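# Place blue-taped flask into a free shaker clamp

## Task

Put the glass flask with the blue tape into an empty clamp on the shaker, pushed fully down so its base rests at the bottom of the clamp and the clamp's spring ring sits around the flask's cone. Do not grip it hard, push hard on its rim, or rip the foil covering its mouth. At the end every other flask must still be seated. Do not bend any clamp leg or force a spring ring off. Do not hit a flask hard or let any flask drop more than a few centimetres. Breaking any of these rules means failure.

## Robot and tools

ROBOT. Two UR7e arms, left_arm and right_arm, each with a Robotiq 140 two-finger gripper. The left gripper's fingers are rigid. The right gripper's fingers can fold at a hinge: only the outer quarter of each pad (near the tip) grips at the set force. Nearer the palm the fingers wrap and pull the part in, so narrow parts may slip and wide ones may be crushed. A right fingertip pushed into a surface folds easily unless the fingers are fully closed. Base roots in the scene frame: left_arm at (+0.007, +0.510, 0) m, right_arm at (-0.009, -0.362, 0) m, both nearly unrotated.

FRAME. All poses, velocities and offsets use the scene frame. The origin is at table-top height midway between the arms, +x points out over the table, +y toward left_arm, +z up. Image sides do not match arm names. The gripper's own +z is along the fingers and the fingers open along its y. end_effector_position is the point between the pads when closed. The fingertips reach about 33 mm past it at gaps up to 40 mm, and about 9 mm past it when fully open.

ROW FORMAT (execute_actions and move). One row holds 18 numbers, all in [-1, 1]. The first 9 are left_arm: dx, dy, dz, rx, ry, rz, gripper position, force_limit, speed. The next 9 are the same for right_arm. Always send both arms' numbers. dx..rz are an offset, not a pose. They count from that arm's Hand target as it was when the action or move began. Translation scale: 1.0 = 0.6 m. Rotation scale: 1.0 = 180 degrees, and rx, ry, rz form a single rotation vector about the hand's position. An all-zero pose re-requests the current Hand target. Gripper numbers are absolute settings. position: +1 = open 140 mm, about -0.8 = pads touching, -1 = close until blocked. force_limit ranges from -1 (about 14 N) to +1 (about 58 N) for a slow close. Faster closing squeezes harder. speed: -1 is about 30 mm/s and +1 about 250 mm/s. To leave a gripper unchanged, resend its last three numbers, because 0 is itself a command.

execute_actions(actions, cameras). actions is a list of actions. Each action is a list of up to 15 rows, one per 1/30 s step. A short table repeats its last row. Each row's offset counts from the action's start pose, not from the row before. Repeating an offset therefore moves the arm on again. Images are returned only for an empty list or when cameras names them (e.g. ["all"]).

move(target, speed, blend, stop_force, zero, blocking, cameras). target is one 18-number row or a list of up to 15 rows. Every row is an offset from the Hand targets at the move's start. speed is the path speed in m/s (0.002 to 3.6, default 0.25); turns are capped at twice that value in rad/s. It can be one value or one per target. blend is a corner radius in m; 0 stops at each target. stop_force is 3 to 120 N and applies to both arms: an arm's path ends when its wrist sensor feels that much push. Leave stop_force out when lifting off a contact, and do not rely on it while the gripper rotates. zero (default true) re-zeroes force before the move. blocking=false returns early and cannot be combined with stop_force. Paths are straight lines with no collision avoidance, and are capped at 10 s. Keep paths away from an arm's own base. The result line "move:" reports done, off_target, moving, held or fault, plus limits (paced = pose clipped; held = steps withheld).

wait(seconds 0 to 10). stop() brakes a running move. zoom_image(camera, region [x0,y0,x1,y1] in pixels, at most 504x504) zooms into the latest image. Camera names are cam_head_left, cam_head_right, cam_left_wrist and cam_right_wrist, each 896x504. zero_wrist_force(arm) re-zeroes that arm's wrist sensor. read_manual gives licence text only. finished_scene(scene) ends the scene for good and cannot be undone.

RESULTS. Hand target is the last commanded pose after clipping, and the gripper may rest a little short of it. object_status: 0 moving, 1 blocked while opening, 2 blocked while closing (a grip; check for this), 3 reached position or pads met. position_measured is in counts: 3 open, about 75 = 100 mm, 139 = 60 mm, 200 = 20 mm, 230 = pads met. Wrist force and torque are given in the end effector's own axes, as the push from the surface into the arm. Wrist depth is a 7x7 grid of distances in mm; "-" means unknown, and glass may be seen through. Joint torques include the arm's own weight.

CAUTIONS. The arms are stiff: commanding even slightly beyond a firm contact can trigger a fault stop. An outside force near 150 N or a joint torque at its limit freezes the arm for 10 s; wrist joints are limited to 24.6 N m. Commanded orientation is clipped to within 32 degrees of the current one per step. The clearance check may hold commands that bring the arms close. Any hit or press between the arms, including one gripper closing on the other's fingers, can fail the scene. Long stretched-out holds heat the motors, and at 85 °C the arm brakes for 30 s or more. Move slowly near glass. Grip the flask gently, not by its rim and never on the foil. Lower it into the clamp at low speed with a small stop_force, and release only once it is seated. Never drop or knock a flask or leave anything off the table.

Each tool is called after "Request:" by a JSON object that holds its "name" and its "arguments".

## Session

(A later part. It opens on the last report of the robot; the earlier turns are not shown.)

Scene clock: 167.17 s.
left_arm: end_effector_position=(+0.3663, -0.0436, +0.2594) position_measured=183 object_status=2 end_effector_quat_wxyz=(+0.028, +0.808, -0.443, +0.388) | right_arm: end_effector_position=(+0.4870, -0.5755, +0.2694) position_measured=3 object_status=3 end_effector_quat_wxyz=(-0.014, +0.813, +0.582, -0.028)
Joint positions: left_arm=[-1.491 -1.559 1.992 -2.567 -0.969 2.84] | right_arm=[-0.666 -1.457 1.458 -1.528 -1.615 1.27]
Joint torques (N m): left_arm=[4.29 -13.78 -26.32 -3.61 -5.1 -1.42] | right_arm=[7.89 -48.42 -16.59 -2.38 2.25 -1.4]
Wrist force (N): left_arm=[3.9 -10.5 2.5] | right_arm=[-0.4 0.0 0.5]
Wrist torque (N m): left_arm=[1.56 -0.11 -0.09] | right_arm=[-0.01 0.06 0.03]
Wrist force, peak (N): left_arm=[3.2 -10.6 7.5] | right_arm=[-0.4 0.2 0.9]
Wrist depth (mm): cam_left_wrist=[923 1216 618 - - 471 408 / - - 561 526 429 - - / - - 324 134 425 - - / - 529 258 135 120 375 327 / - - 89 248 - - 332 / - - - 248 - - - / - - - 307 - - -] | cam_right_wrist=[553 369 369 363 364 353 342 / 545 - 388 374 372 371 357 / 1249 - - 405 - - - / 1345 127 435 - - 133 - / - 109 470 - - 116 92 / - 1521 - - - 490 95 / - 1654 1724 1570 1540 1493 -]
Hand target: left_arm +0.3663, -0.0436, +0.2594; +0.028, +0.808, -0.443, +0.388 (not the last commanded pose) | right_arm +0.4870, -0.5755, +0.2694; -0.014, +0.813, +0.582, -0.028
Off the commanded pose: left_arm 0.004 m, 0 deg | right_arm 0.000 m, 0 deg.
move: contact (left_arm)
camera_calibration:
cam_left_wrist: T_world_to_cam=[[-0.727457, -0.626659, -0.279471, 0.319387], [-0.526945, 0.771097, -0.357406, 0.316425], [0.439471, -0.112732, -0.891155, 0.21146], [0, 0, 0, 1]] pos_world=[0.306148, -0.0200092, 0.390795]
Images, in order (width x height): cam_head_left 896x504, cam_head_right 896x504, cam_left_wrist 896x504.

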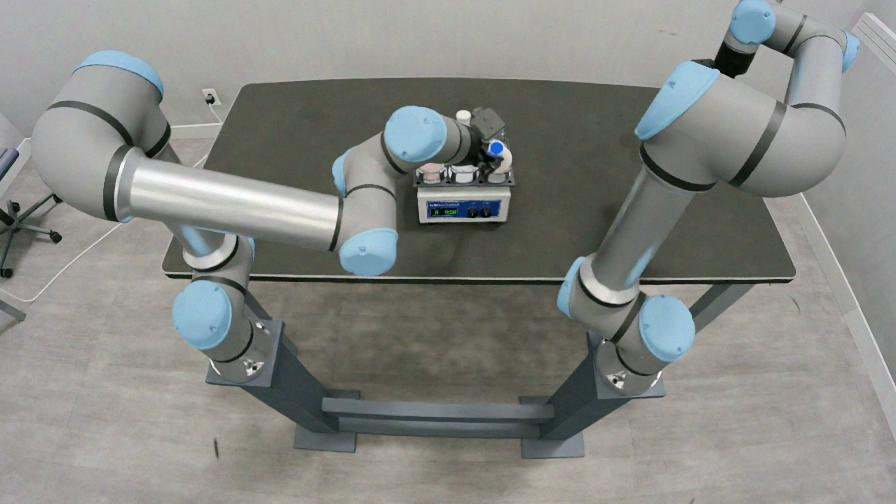

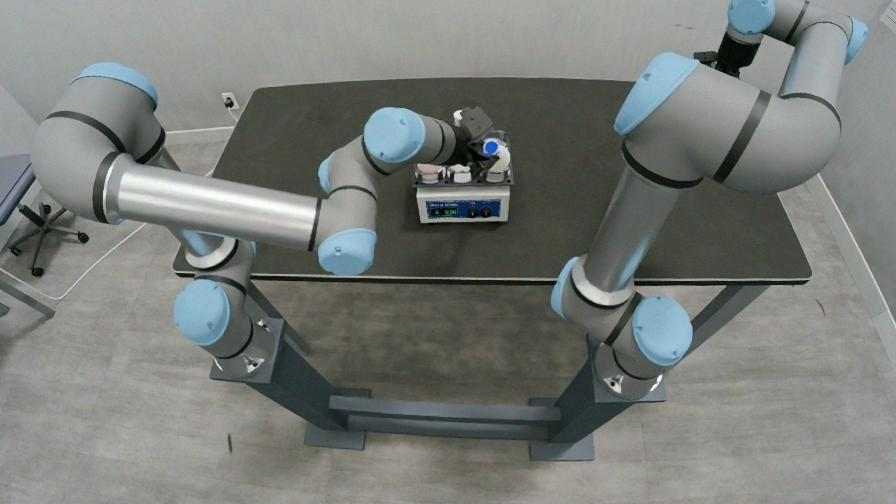

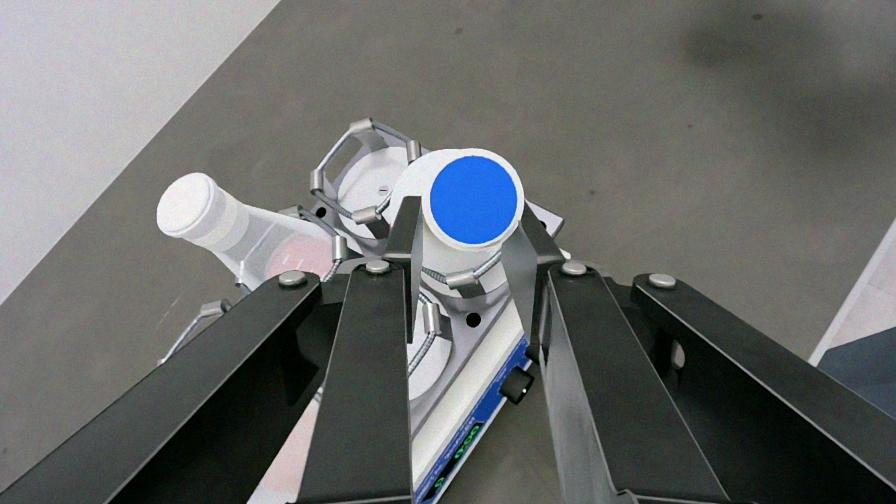

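Request:
{"name": "move", "arguments": {"target": [0.02, -0.01, 0.11, 0,0,0, -1,-0.1,-1, 0,0,0,0,0,0, 1,1,1], "speed": 0.1, "cameras": ["all"]}}

Scene clock: 174.50 s.
left_arm: end_effector_position=(+0.3784, -0.0495, +0.3254) position_measured=184 object_status=2 end_effector_quat_wxyz=(+0.028, +0.808, -0.443, +0.388) | right_arm: end_effector_position=(+0.4870, -0.5755, +0.2694) position_measured=3 object_status=3 end_effector_quat_wxyz=(-0.014, +0.813, +0.582, -0.028)
Joint positions: left_arm=[-1.466 -1.587 1.844 -2.406 -0.983 2.866] | right_arm=[-0.666 -1.457 1.458 -1.528 -1.615 1.27]
Joint torques (N m): left_arm=[-14.37 -18.54 -29.58 -4.1 2.35 -2.07] | right_arm=[6.76 -48.94 -16.16 -2.18 2.34 -1.38]
Wrist force (N): left_arm=[-0.3 0.5 5.8] | right_arm=[-0.3 0.1 0.5]
Wrist torque (N m): left_arm=[0.16 -0.16 -0.35] | right_arm=[0.02 0.06 0.03]
Wrist force, peak (N): left_arm=[4.3 -10.6 2.5] | right_arm=[-0.4 0.1 0.9]
Wrist depth (mm): cam_left_wrist=[- 1078 - - - 517 - / - - 616 - 516 480 434 / - 674 - 134 - 447 - / - - - 134 129 - 388 / - - 89 318 - 390 984 / - - - 308 - - - / - - - - - - -] | cam_right_wrist=[513 370 367 361 - 349 351 / 536 390 380 380 373 363 361 / 1243 1353 - 383 - - 381 / 1309 127 - - - 133 - / - 109 - - - 116 92 / - 1530 - - - - 94 / - 1632 1898 1737 1540 1484 -]
Hand target: left_arm +0.3783, -0.0496, +0.3254; +0.028, +0.808, -0.443, +0.388 | right_arm +0.4870, -0.5755, +0.2694; -0.014, +0.813, +0.582, -0.028
Off the commanded pose: left_arm 0.000 m, 0 deg | right_arm 0.000 m, 0 deg.
move: done
camera_calibration:
cam_left_wrist: T_world_to_cam=[[-0.727432, -0.62675, -0.279332, 0.342835], [-0.527081, 0.771023, -0.357364, 0.350926], [0.439349, -0.112727, -0.891215, 0.264271], [0, 0, 0, 1]] pos_world=[0.318248, -0.0259093, 0.456695]
cam_right_wrist: T_world_to_cam=[[0.950572, -0.309069, -0.0298119, -0.628562], [-0.278076, -0.890085, 0.36114, -0.471568], [-0.138152, -0.335, -0.932035, 0.272179], [0, 0, 0, 1]] pos_world=[0.503964, -0.522825, 0.405244]

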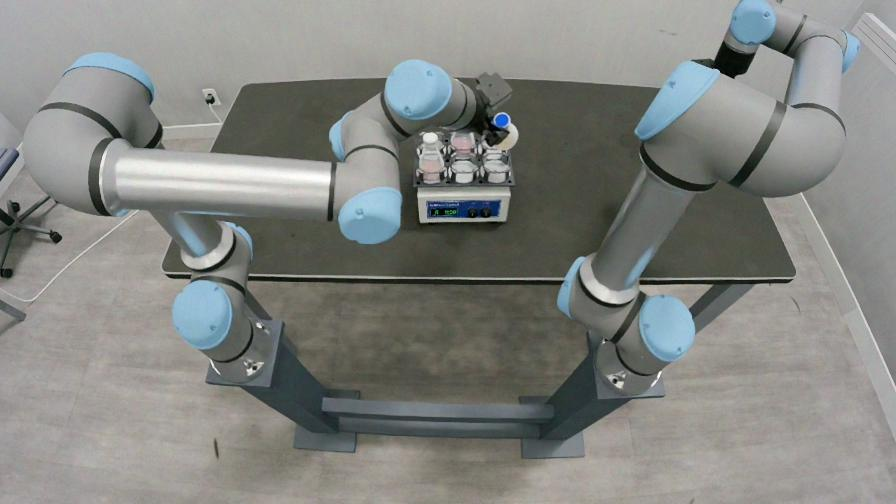

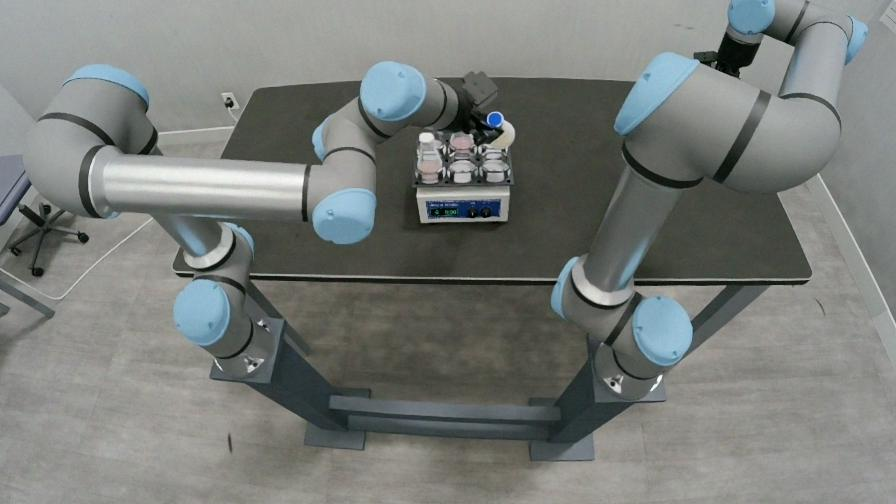

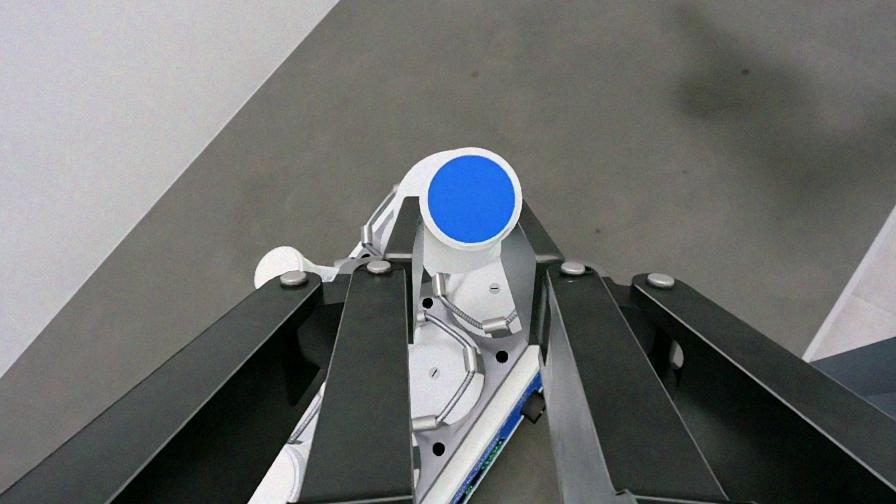

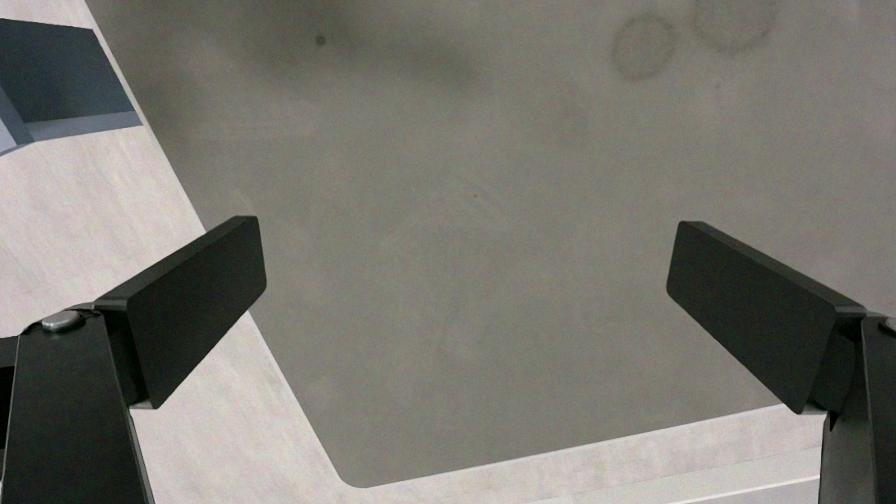

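Request:
{"name": "move", "arguments": {"target": [[-0.0572, -0.219, 0.0, -0.0711,0.0671,0.0014, -1,-0.1,-1, 0,0,0,0,0,0, 1,1,1],[-0.0572, -0.219, -0.28, -0.0711,0.0671,0.0014, -1,-0.1,-1, 0,0,0,0,0,0, 1,1,1]], "speed": 0.2, "blend": [0.03,0], "cameras": ["cam_head_left","cam_left_wrist"]}}

Request:
{"name": "zoom_image", "arguments": {"camera": "cam_head_left", "region": [440, 160, 620, 260]}}

Scene clock: 180.53 s.
left_arm: end_effector_position=(+0.3440, -0.1811, +0.1576) position_measured=184 object_status=2 end_effector_quat_wxyz=(+0.163, +0.837, -0.390, +0.348) | right_arm: end_effector_position=(+0.4870, -0.5755, +0.2694) position_measured=3 object_status=3 end_effector_quat_wxyz=(-0.014, +0.813, +0.582, -0.028)
Joint positions: left_arm=[-1.462 -1.191 1.865 -2.946 -1.171 2.706] | right_arm=[-0.666 -1.457 1.458 -1.528 -1.615 1.27]
Joint torques (N m): left_arm=[0.89 -33.16 -13.58 -5.95 1.22 -0.2] | right_arm=[5.6 -48.5 -16.45 -1.92 2.26 -1.49]
Wrist force (N): left_arm=[-0.5 0.0 5.5] | right_arm=[-0.3 0.0 0.6]
Wrist torque (N m): left_arm=[0.12 -0.09 -0.24] | right_arm=[0.00 0.05 0.04]
Wrist force, peak (N): left_arm=[-2.7 -0.3 7.7] | right_arm=[-0.3 0.1 0.8]
Wrist depth (mm): cam_left_wrist=[- 405 - 405 - - 390 / - - - - - 368 381 / - - - 134 - 342 1210 / - - - 136 116 319 1146 / 115 129 89 114 - - 1054 / - - - 271 - - 1014 / - - - 254 - - -] | cam_right_wrist=[383 367 363 358 - - - / - - 378 - - 357 362 / 1262 421 405 409 - - 395 / 1331 127 428 - - 133 398 / - 109 - - - 116 92 / - 1530 - - - - 94 / - 1677 1511 1975 1530 1540 -]
Hand target: left_arm +0.3440, -0.1810, +0.1574; +0.163, +0.837, -0.390, +0.348 | right_arm +0.4870, -0.5755, +0.2694; -0.014, +0.813, +0.582, -0.028
Off the commanded pose: left_arm 0.000 m, 0 deg | right_arm 0.000 m, 0 deg.
move: done
camera_calibration:
cam_left_wrist: T_world_to_cam=[[-0.751974, -0.658813, 0.0223678, 0.143606], [-0.610576, 0.683324, -0.400333, 0.39385], [0.24846, -0.314697, -0.916097, 0.148009], [0, 0, 0, 1]] pos_world=[0.311689, -0.127939, 0.290049]
Images, in order (width x height): cam_head_left 896x504, cam_left_wrist 896x504.

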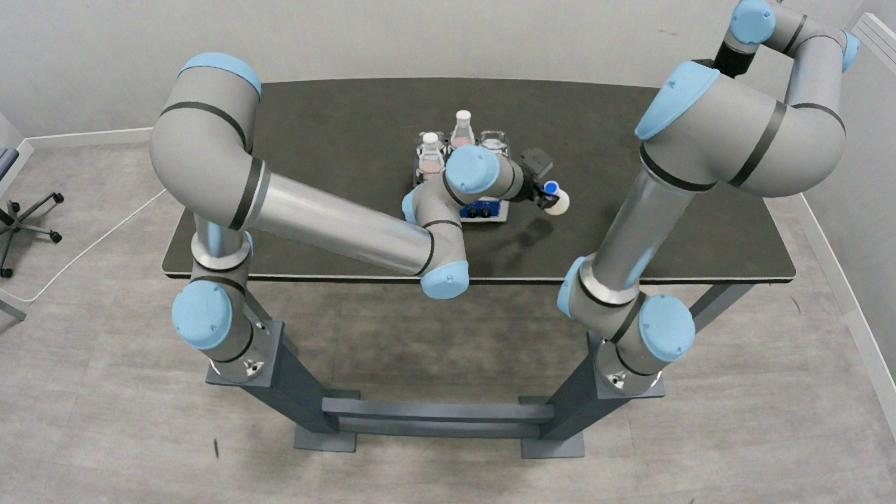

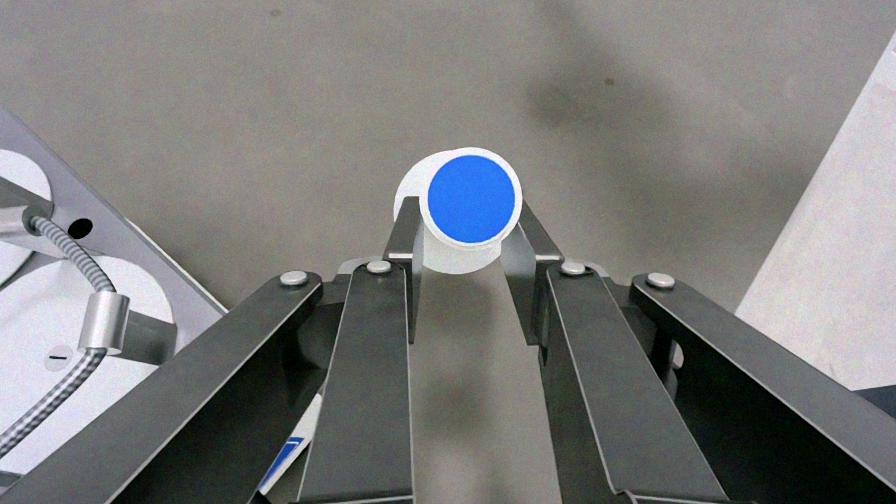

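Scaled by 2.800 from the camera's 896x504 image, which has a finer 1280x720 frame.

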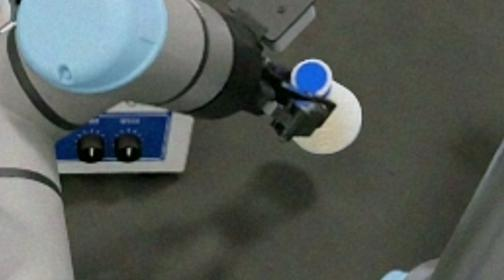

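Request:
{"name": "move", "arguments": {"target": [0, 0, 0.0, 0.1064,0.0893,0, -1,-0.1,-1, 0,0,0,0,0,0, 1,1,1], "speed": 0.2, "cameras": ["cam_head_left","cam_head_right","cam_left_wrist"]}}

Request:
{"name": "zoom_image", "arguments": {"camera": "cam_head_left", "region": [500, 160, 600, 240]}}

Request:
{"name": "zoom_image", "arguments": {"camera": "cam_left_wrist", "region": [360, 100, 580, 320]}}

Scene clock: 189.13 s.
left_arm: end_effector_position=(+0.3442, -0.1810, +0.1574) position_measured=184 object_status=2 end_effector_quat_wxyz=(+0.075, +0.893, -0.415, +0.159) | right_arm: end_effector_position=(+0.4870, -0.5755, +0.2694) position_measured=3 object_status=3 end_effector_quat_wxyz=(-0.014, +0.813, +0.582, -0.028)
Joint positions: left_arm=[-1.365 -1.121 1.45 -2.216 -1.409 2.68] | right_arm=[-0.666 -1.457 1.458 -1.528 -1.615 1.27]
Joint torques (N m): left_arm=[-15.53 -43.44 -27.91 -2.5 -0.78 -1.22] | right_arm=[5.29 -49.12 -16.23 -1.95 2.21 -1.45]
Wrist force (N): left_arm=[-0.2 -0.4 6.0] | right_arm=[-0.4 -0.1 0.3]
Wrist torque (N m): left_arm=[0.11 -0.02 -0.37] | right_arm=[0.00 0.08 0.03]
Wrist force, peak (N): left_arm=[-0.2 -0.5 6.4] | right_arm=[-0.5 0.0 0.7]
Wrist depth (mm): cam_left_wrist=[293 - - - - 297 - / 257 - 295 289 295 294 1108 / - - 291 134 - 304 1054 / 154 189 100 136 129 - 1108 / - - 89 295 - - 392 / - - - - - - 300 / - - - - - - -] | cam_right_wrist=[542 - - - 348 356 - / 541 - - 378 - 365 375 / 1249 - 403 - 373 393 390 / 1345 127 - 433 - 142 394 / - 109 460 - - 116 92 / - 1502 - - - - 95 / - 1654 1590 1774 1511 1466 -]
Hand target: left_arm +0.3440, -0.1810, +0.1574; +0.075, +0.893, -0.415, +0.159 | right_arm +0.4870, -0.5755, +0.2694; -0.014, +0.813, +0.582, -0.028
Off the commanded pose: left_arm 0.000 m, 0 deg | right_arm 0.000 m, 0 deg.
move: done
camera_calibration:
cam_left_wrist: T_world_to_cam=[[-0.747018, -0.664709, 0.0112541, 0.142725], [-0.66435, 0.747026, 0.0243146, 0.35699], [-0.0245693, 0.0106868, -0.999641, 0.313922], [0, 0, 0, 1]] pos_world=[0.351497, -0.175165, 0.303523]
Images, in order (width x height): cam_head_left 896x504, cam_head_right 896x504, cam_left_wrist 896x504.

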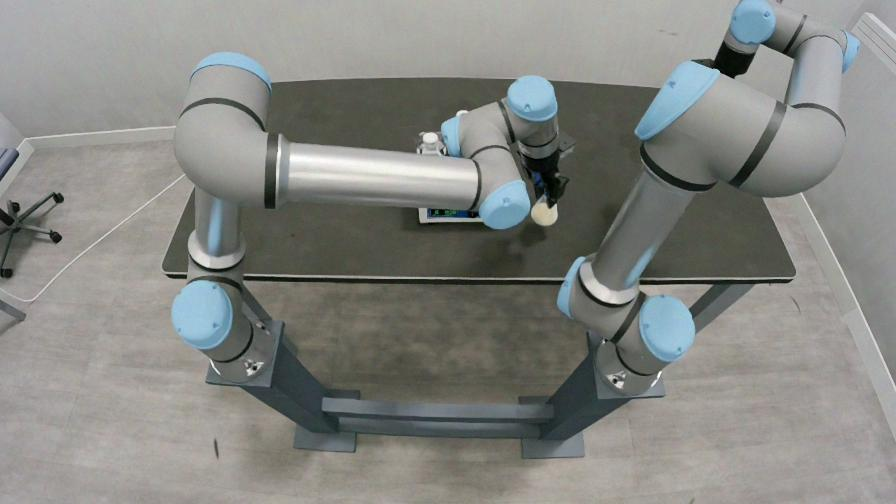

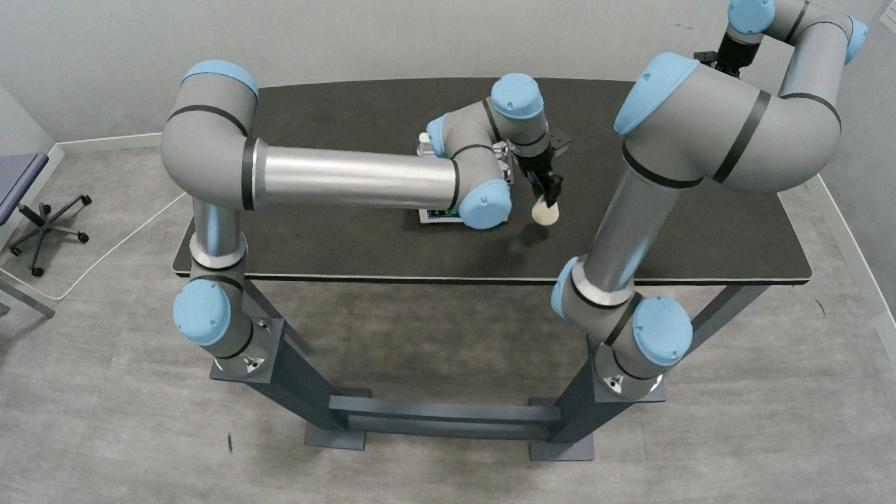

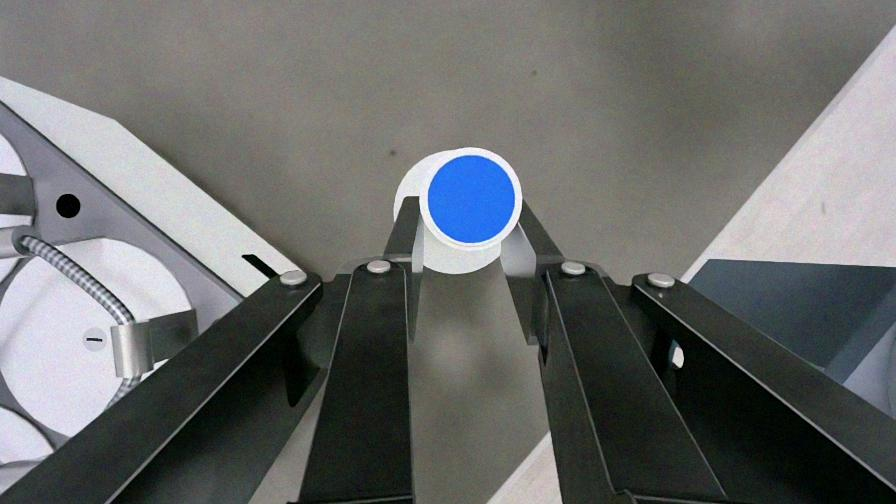

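Scaled by 5.040 from the camera's 896x504 image, which has a finer 1280x720 frame.

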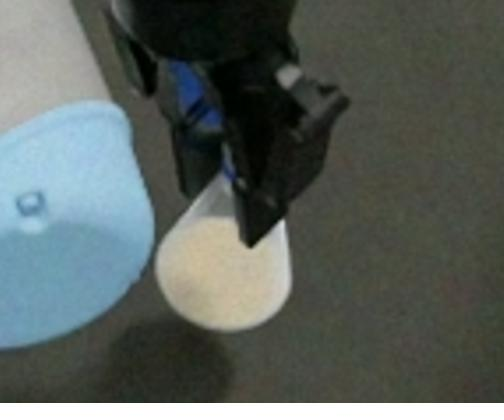

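Scaled by 2.291 from the camera's 896x504 image, which has a finer 1280x720 frame.

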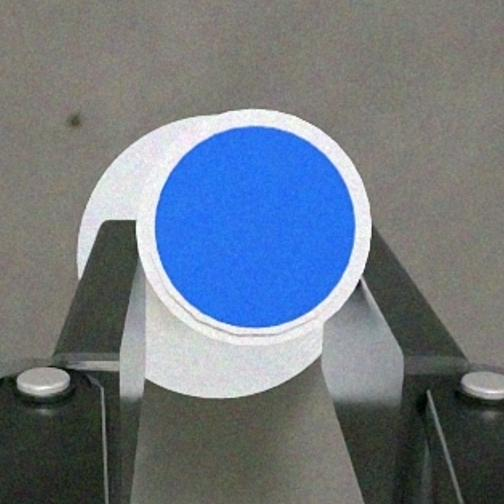

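Request:
{"name": "move", "arguments": {"target": [0, 0, -0.06, 0.008,0.0067,0, -1,-0.1,-1, 0,0,0,0,0,0, 1,1,1], "speed": 0.1}}

Request:
{"name": "move", "arguments": {"target": [0, 0, -0.04, 0,0,0, -1,-0.1,-1, 0,0,0,0,0,0, 1,1,1], "speed": 0.01, "stop_force": 5}}

Scene clock: 191.90 s.
left_arm: end_effector_position=(+0.3441, -0.1810, +0.1214) position_measured=184 object_status=2 end_effector_quat_wxyz=(+0.068, +0.895, -0.416, +0.144) | right_arm: end_effector_position=(+0.4870, -0.5755, +0.2694) position_measured=3 object_status=3 end_effector_quat_wxyz=(-0.014, +0.813, +0.582, -0.028)
Joint positions: left_arm=[-1.359 -1.077 1.465 -2.246 -1.426 2.682] | right_arm=[-0.666 -1.457 1.458 -1.528 -1.615 1.27]
Joint torques (N m): left_arm=[0.13 -50.93 -27.75 -2.27 1.57 0.97] | right_arm=[6.07 -47.75 -15.54 -2.03 2.28 -1.48]
Wrist force (N): left_arm=[-0.1 -0.3 5.7] | right_arm=[-0.2 0.1 0.4]
Wrist torque (N m): left_arm=[0.15 0.00 -0.37] | right_arm=[0.03 0.04 0.03]
Wrist force, peak (N): left_arm=[-0.4 -0.4 7.1] | right_arm=[-0.4 -0.1 0.6]
Wrist depth (mm): cam_left_wrist=[251 - - 251 - - 253 / - 254 258 254 257 - 1014 / 183 258 - 134 - - 1018 / - 185 259 135 117 - 1040 / - - 89 - - - - / - - - - - - - / - - - - - - -] | cam_right_wrist=[550 - - - 350 352 - / 544 - - - - 375 369 / 1249 - - - - - 382 / 1368 127 - - 443 133 403 / - 109 - - - 116 92 / - 1484 - - - - 94 / - 1600 1654 1737 1540 1415 -]
Hand target: left_arm +0.3440, -0.1810, +0.1214; +0.068, +0.895, -0.416, +0.144 | right_arm +0.4870, -0.5755, +0.2694; -0.014, +0.813, +0.582, -0.028
Off the commanded pose: left_arm 0.000 m, 0 deg | right_arm 0.000 m, 0 deg.
move: done

Scene clock: 194.47 s.
left_arm: end_effector_position=(+0.3440, -0.1810, +0.1067) position_measured=184 object_status=2 end_effector_quat_wxyz=(+0.068, +0.895, -0.416, +0.144) | right_arm: end_effector_position=(+0.4870, -0.5755, +0.2694) position_measured=3 object_status=3 end_effector_quat_wxyz=(-0.014, +0.813, +0.582, -0.028)
Joint positions: left_arm=[-1.359 -1.063 1.484 -2.279 -1.426 2.682] | right_arm=[-0.666 -1.457 1.458 -1.528 -1.615 1.27]
Joint torques (N m): left_arm=[-12.41 -48.48 -26.34 -3.57 -1.66 -0.47] | right_arm=[3.9 -49.11 -15.88 -1.83 2.39 -1.57]
Wrist force (N): left_arm=[1.6 -1.0 0.5] | right_arm=[-0.2 0.0 0.3]
Wrist torque (N m): left_arm=[0.16 -0.01 -0.39] | right_arm=[0.00 0.03 0.03]
Wrist force, peak (N): left_arm=[3.5 -2.6 -6.8] | right_arm=[-0.2 -0.1 0.8]
Wrist depth (mm): cam_left_wrist=[243 242 245 - - 240 - / 241 - 242 - - - 243 / - 230 236 134 - - 1018 / - - 245 135 129 - 976 / - - 89 - - - - / - - - - - - - / - - - - - - -] | cam_right_wrist=[547 - 373 352 337 - - / 548 410 - - - - - / 1262 1282 - - 394 389 - / 1331 127 - - - 133 - / - 109 - - 449 116 92 / - 1511 505 - - - 94 / - 1590 1643 1737 1550 1493 -]
Hand target: left_arm +0.3440, -0.1810, +0.1067; +0.068, +0.895, -0.416, +0.144 (not the last commanded pose) | right_arm +0.4870, -0.5755, +0.2694; -0.014, +0.813, +0.582, -0.028
Off the commanded pose: left_arm 0.009 m, 0 deg | right_arm 0.000 m, 0 deg.
move: contact (left_arm)

Request:
{"name": "move", "arguments": {"target": [0, 0, 0.0, 0,0,0, -0.25,-0.1,-1, 0,0,0,0,0,0, 1,1,1], "speed": 0.1, "cameras": ["cam_left_wrist"]}}

Scene clock: 203.87 s.
left_arm: end_effector_position=(+0.3440, -0.1810, +0.1067) position_measured=160 object_status=0 end_effector_quat_wxyz=(+0.068, +0.895, -0.416, +0.144) | right_arm: end_effector_position=(+0.4870, -0.5755, +0.2694) position_measured=3 object_status=3 end_effector_quat_wxyz=(-0.014, +0.813, +0.582, -0.028)
Joint positions: left_arm=[-1.359 -1.063 1.484 -2.279 -1.426 2.682] | right_arm=[-0.666 -1.457 1.458 -1.528 -1.615 1.27]
Joint torques (N m): left_arm=[-1.84 -48.67 -25.73 -3.6 -0.9 1.11] | right_arm=[5.46 -48.13 -15.93 -1.86 2.33 -1.28]
Wrist force (N): left_arm=[0.2 -0.2 5.1] | right_arm=[0.1 -0.3 0.6]
Wrist torque (N m): left_arm=[0.18 -0.01 -0.37] | right_arm=[-0.06 -0.04 0.03]
Wrist force, peak (N): left_arm=[0.0 -0.5 5.2] | right_arm=[-0.3 0.0 0.8]
Wrist depth (mm): cam_left_wrist=[240 - 241 - - 242 246 / 240 244 244 246 - 248 245 / 173 225 - 136 244 - 1005 / 146 173 - 136 120 241 1009 / - - - - 115 - 360 / - - - - - - - / - - - - - - -] | cam_right_wrist=[502 373 367 - - 352 348 / 556 386 388 - 371 365 - / 1262 - 408 - - 387 385 / 1324 127 - - - 133 - / - 109 - - - 116 92 / - 1511 - - 477 - 94 / - 1600 1632 1484 1580 1493 -]
Hand target: left_arm +0.3440, -0.1810, +0.1067; +0.068, +0.895, -0.416, +0.144 | right_arm +0.4870, -0.5755, +0.2694; -0.014, +0.813, +0.582, -0.028
Off the commanded pose: left_arm 0.000 m, 0 deg | right_arm 0.000 m, 0 deg.
move: done
camera_calibration:
cam_left_wrist: T_world_to_cam=[[-0.746882, -0.664877, 0.0103404, 0.143154], [-0.663381, 0.746091, 0.0572195, 0.354184], [-0.0457588, 0.0358765, -0.998308, 0.274919], [0, 0, 0, 1]] pos_world=[0.354458, -0.178937, 0.252707]
Images, in order (width x height): cam_left_wrist 896x504.

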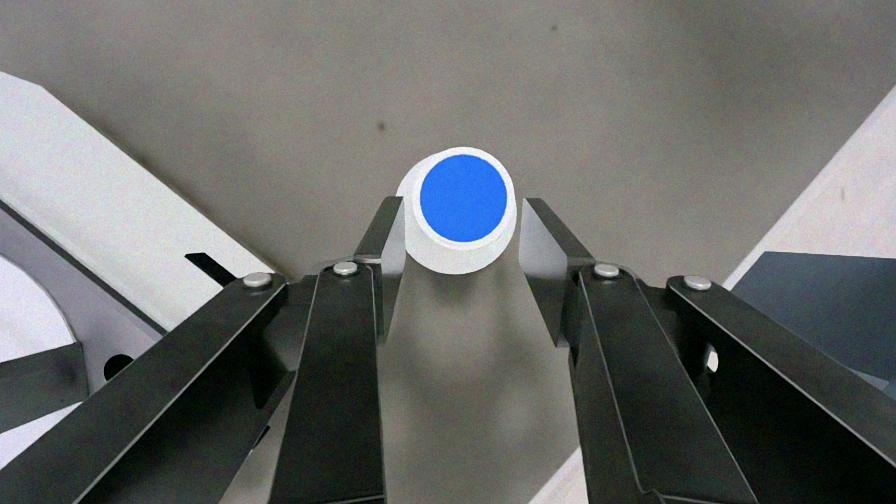

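Request:
{"name": "move", "arguments": {"target": [[-0.04,0.046,0.19, 0,0,0, -0.25,-0.1,-1, 0,0,0,0,0,0, 1,1,1],[0.1017,0.2017,0.322, 0,0,0, -0.25,-0.1,-1, 0,0,0,0,0,0, 1,1,1]], "speed": 0.25, "blend": [0.03,0], "cameras": ["cam_left_wrist","cam_head_left","cam_head_right"]}}

Request:
{"name": "zoom_image", "arguments": {"camera": "cam_left_wrist", "region": [340, 100, 560, 320]}}

Request:
{"name": "zoom_image", "arguments": {"camera": "cam_head_left", "region": [440, 120, 580, 240]}}

Scene clock: 207.77 s.
left_arm: end_effector_position=(+0.4050, -0.0601, +0.2998) position_measured=160 object_status=3 end_effector_quat_wxyz=(+0.068, +0.895, -0.416, +0.144) | right_arm: end_effector_position=(+0.4870, -0.5755, +0.2694) position_measured=3 object_status=3 end_effector_quat_wxyz=(-0.014, +0.813, +0.582, -0.028)
Joint positions: left_arm=[-1.208 -1.345 1.375 -1.905 -1.47 2.828] | right_arm=[-0.666 -1.457 1.458 -1.528 -1.615 1.27]
Joint torques (N m): left_arm=[4.49 -39.24 -23.55 -3.78 1.25 0.83] | right_arm=[5.35 -47.3 -16.33 -2.01 2.22 -1.24]
Wrist force (N): left_arm=[0.3 -0.4 5.1] | right_arm=[0.1 -0.1 0.7]
Wrist torque (N m): left_arm=[0.14 -0.04 -0.25] | right_arm=[-0.03 -0.03 0.03]
Wrist force, peak (N): left_arm=[0.0 -0.3 8.5] | right_arm=[-0.5 -0.1 0.8]
Wrist depth (mm): cam_left_wrist=[- 423 - - 422 - 428 / 430 - - - 421 - 1157 / - - 285 294 418 - 1198 / 427 187 113 297 121 646 428 / 430 - - 298 115 - 315 / - - - - - - - / - - - - - - -] | cam_right_wrist=[515 378 - - - 364 - / 549 - 396 - - 366 - / 1237 - 404 424 - 393 - / 1302 127 - - 433 133 - / - 109 - 457 - 116 92 / - 1521 - - - - 94 / - 1632 1590 1580 1550 1449 -]
Hand target: left_arm +0.4051, -0.0600, +0.2999; +0.068, +0.895, -0.416, +0.144 | right_arm +0.4870, -0.5755, +0.2694; -0.014, +0.813, +0.582, -0.028
Off the commanded pose: left_arm 0.000 m, 0 deg | right_arm 0.000 m, 0 deg.
move: done
camera_calibration:
cam_left_wrist: T_world_to_cam=[[-0.746836, -0.664927, 0.0104041, 0.26705], [-0.663432, 0.746051, 0.0571457, 0.293451], [-0.0457597, 0.0357761, -0.998312, 0.466142], [0, 0, 0, 1]] pos_world=[0.415458, -0.0580369, 0.445807]
Images, in order (width x height): cam_head_left 896x504, cam_head_right 896x504, cam_left_wrist 896x504.

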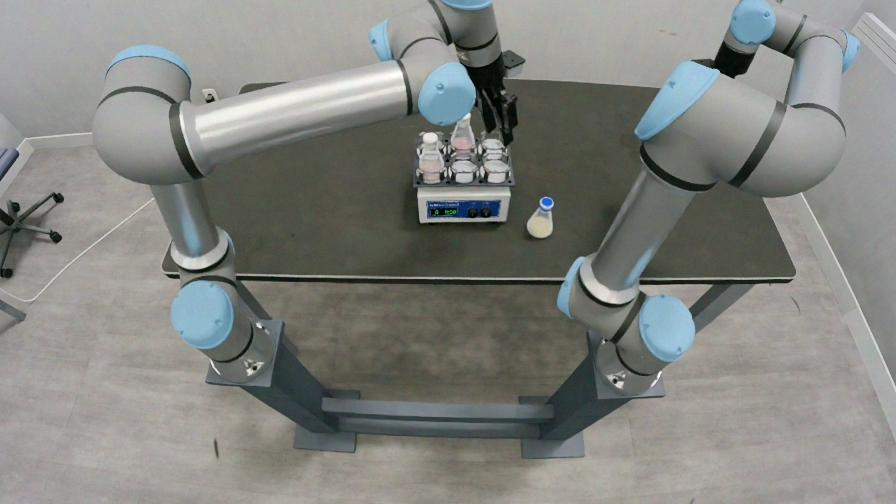

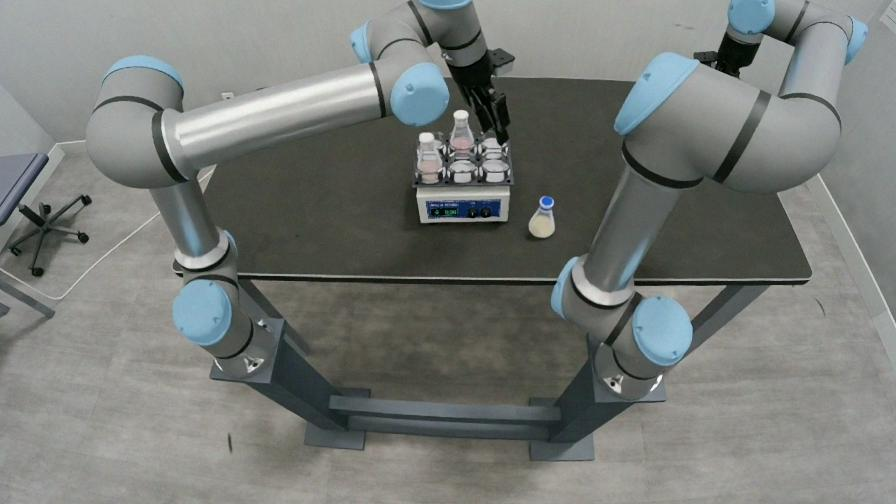

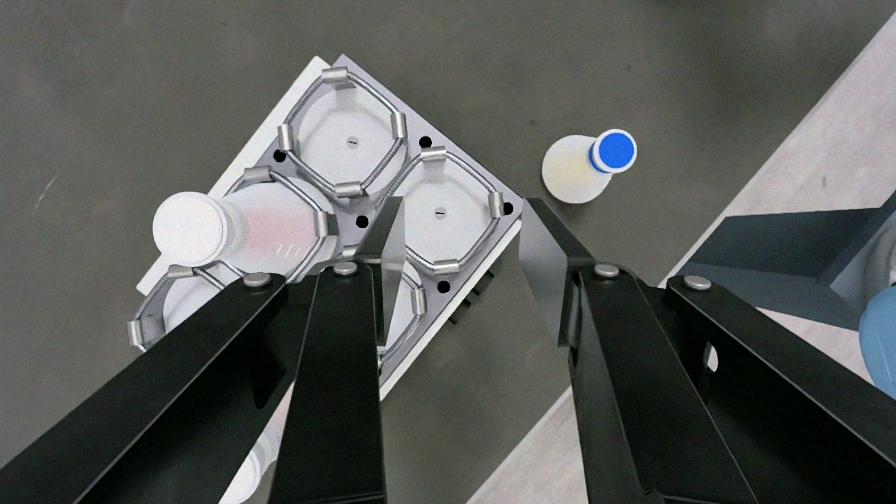

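Scaled by 2.291 from the camera's 896x504 image, which has a finer 1280x720 frame.

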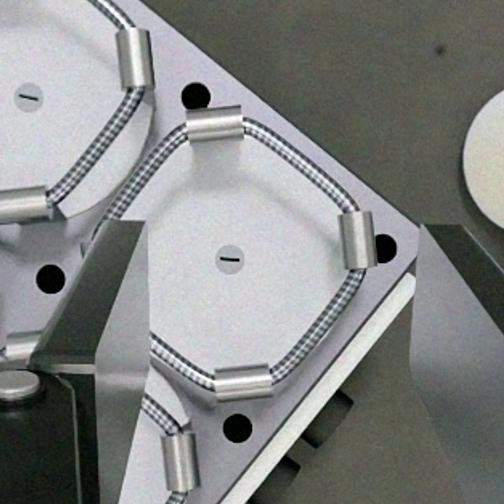

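Scaled by 3.600 from the camera's 896x504 image, which has a finer 1280x720 frame.

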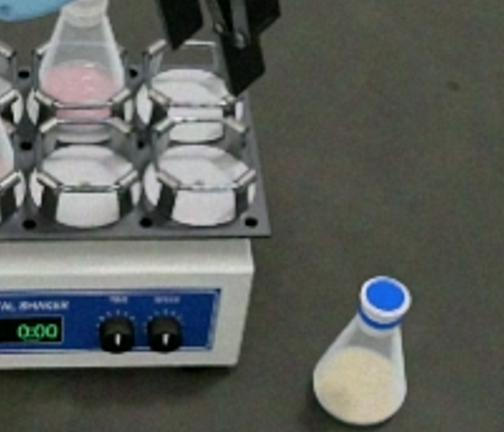

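Request:
{"name": "move", "arguments": {"target": [[-0.1417,-0.1557,-0.132, 0,0,0, -0.25,-0.1,-1, 0,0,0,0,0,0, 1,1,1],[-0.1017,-0.2017,-0.322, 0,0,0, -0.25,-0.1,-1, 0,0,0,0,0,0, 1,1,1]], "speed": 0.2, "blend": [0.02,0]}}

Request:
{"name": "move", "arguments": {"target": [0,0,0,0,0,0, -1,-0.1,-1, 0,0,0,0,0,0, 1,1,1]}}

Request:
{"name": "move", "arguments": {"target": [0,0,0.04,0,0,0, -1,-0.1,-1, 0,0,0,0,0,0, 1,1,1], "speed": 0.05, "cameras": ["cam_left_wrist"]}}

Scene clock: 220.60 s.
left_arm: end_effector_position=(+0.3441, -0.1810, +0.1068) position_measured=160 object_status=3 end_effector_quat_wxyz=(+0.068, +0.895, -0.416, +0.144) | right_arm: end_effector_position=(+0.4870, -0.5755, +0.2694) position_measured=3 object_status=3 end_effector_quat_wxyz=(-0.014, +0.813, +0.582, -0.028)
Joint positions: left_arm=[-1.359 -1.063 1.484 -2.278 -1.426 2.682] | right_arm=[-0.666 -1.457 1.458 -1.528 -1.615 1.27]
Joint torques (N m): left_arm=[-15.44 -39.2 -19.47 -5.32 1.34 -1.83] | right_arm=[4.68 -48.26 -15.53 -2.19 2.21 -1.26]
Wrist force (N): left_arm=[0.2 -0.3 5.0] | right_arm=[-0.2 0.3 0.6]
Wrist torque (N m): left_arm=[0.16 -0.01 -0.35] | right_arm=[0.06 0.03 0.03]
Wrist force, peak (N): left_arm=[-0.2 -0.4 8.1] | right_arm=[-0.4 0.1 0.7]
Wrist depth (mm): cam_left_wrist=[240 240 - - - - - / - - - - - 246 - / - 228 - 135 239 246 1001 / - - - 136 138 - 1014 / - 83 - - 115 94 - / - - - - - - - / - - - - - - -] | cam_right_wrist=[500 375 - 345 - 332 - / 548 - - 383 372 373 - / 1282 1316 401 406 - 377 369 / 1345 127 - - - 133 - / - 109 - - - 116 92 / - 1502 - - - 479 94 / - 1700 1622 1466 1611 1475 -]
Hand target: left_arm +0.3440, -0.1810, +0.1067; +0.068, +0.895, -0.416, +0.144 | right_arm +0.4870, -0.5755, +0.2694; -0.014, +0.813, +0.582, -0.028
Off the commanded pose: left_arm 0.000 m, 0 deg | right_arm 0.000 m, 0 deg.
move: done

Scene clock: 221.43 s.
left_arm: end_effector_position=(+0.3440, -0.1811, +0.1067) position_measured=184 object_status=2 end_effector_quat_wxyz=(+0.068, +0.895, -0.416, +0.144) | right_arm: end_effector_position=(+0.4870, -0.5755, +0.2694) position_measured=3 object_status=3 end_effector_quat_wxyz=(-0.014, +0.813, +0.582, -0.028)
Joint positions: left_arm=[-1.359 -1.063 1.484 -2.279 -1.426 2.682] | right_arm=[-0.666 -1.457 1.458 -1.528 -1.615 1.27]
Joint torques (N m): left_arm=[-16.15 -40.48 -15.67 -5.01 0.84 -1.79] | right_arm=[5.49 -47.94 -16.97 -2.1 2.36 -1.67]
Wrist force (N): left_arm=[0.6 -1.0 2.5] | right_arm=[-0.3 0.3 0.5]
Wrist torque (N m): left_arm=[0.21 0.04 -0.36] | right_arm=[0.06 0.06 0.03]
Wrist force, peak (N): left_arm=[0.2 -0.5 5.3] | right_arm=[-0.2 0.0 0.9]
Wrist depth (mm): cam_left_wrist=[239 242 - - - - - / - - - 236 - - - / 173 - - 134 - - 997 / 146 164 - 135 120 - 1031 / - 134 89 250 - - - / - - - - - - - / - - - - - - -] | cam_right_wrist=[528 375 - 358 348 - 353 / 554 392 388 - - 368 361 / 1289 422 407 415 404 - - / 1368 127 - - 427 133 414 / - 109 - - 447 116 92 / - 1521 - - - - 94 / - 1666 1654 1521 1580 1484 -]
Hand target: left_arm +0.3440, -0.1810, +0.1067; +0.068, +0.895, -0.416, +0.144 | right_arm +0.4870, -0.5755, +0.2694; -0.014, +0.813, +0.582, -0.028
Off the commanded pose: left_arm 0.000 m, 0 deg | right_arm 0.000 m, 0 deg.
move: done

Scene clock: 222.23 s.
left_arm: end_effector_position=(+0.3440, -0.1811, +0.1308) position_measured=184 object_status=2 end_effector_quat_wxyz=(+0.068, +0.895, -0.416, +0.144) | right_arm: end_effector_position=(+0.4870, -0.5755, +0.2694) position_measured=3 object_status=3 end_effector_quat_wxyz=(-0.014, +0.813, +0.582, -0.028)
Joint positions: left_arm=[-1.359 -1.085 1.451 -2.224 -1.426 2.682] | right_arm=[-0.666 -1.457 1.458 -1.528 -1.615 1.27]
Joint torques (N m): left_arm=[-14.15 -40.36 -18.36 -5.64 -0.07 -1.22] | right_arm=[4.22 -48.16 -16.71 -1.86 2.41 -1.43]
Wrist force (N): left_arm=[-0.1 -0.3 6.0] | right_arm=[-0.3 0.1 0.6]
Wrist torque (N m): left_arm=[0.15 -0.03 -0.35] | right_arm=[0.04 0.06 0.03]
Wrist force, peak (N): left_arm=[-0.6 -0.4 7.0] | right_arm=[-0.5 0.3 0.6]
Wrist depth (mm): cam_left_wrist=[- 261 - - 265 - - / - - - 267 268 - 1036 / 183 245 - 135 270 - 1014 / - 199 100 135 129 283 1027 / - - 89 - - - 340 / - - - - - - - / - - - 276 - - -] | cam_right_wrist=[527 370 - 358 359 - 348 / 551 - - 386 381 - 366 / 1212 424 - - 391 - 389 / 1345 127 - - - 133 - / - 109 - 448 - 116 92 / - 1493 - - - - 94 / - 1622 1600 1540 1511 1493 -]
Hand target: left_arm +0.3440, -0.1810, +0.1307; +0.068, +0.895, -0.416, +0.144 | right_arm +0.4870, -0.5755, +0.2694; -0.014, +0.813, +0.582, -0.028
Off the commanded pose: left_arm 0.000 m, 0 deg | right_arm 0.000 m, 0 deg.
move: done
camera_calibration:
cam_left_wrist: T_world_to_cam=[[-0.74688, -0.664877, 0.0103987, 0.142889], [-0.663389, 0.7461, 0.0570041, 0.352875], [-0.0456592, 0.0356769, -0.99832, 0.29881], [0, 0, 0, 1]] pos_world=[0.354458, -0.178937, 0.276707]
Images, in order (width x height): cam_left_wrist 896x504.

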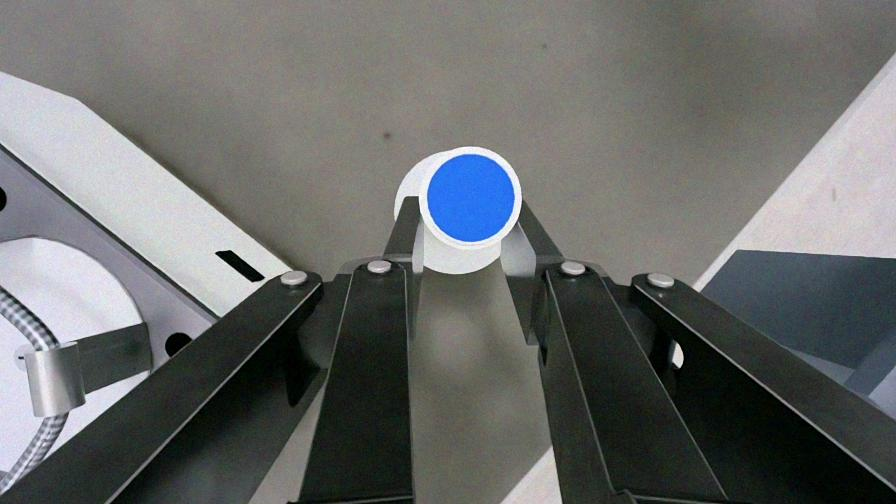

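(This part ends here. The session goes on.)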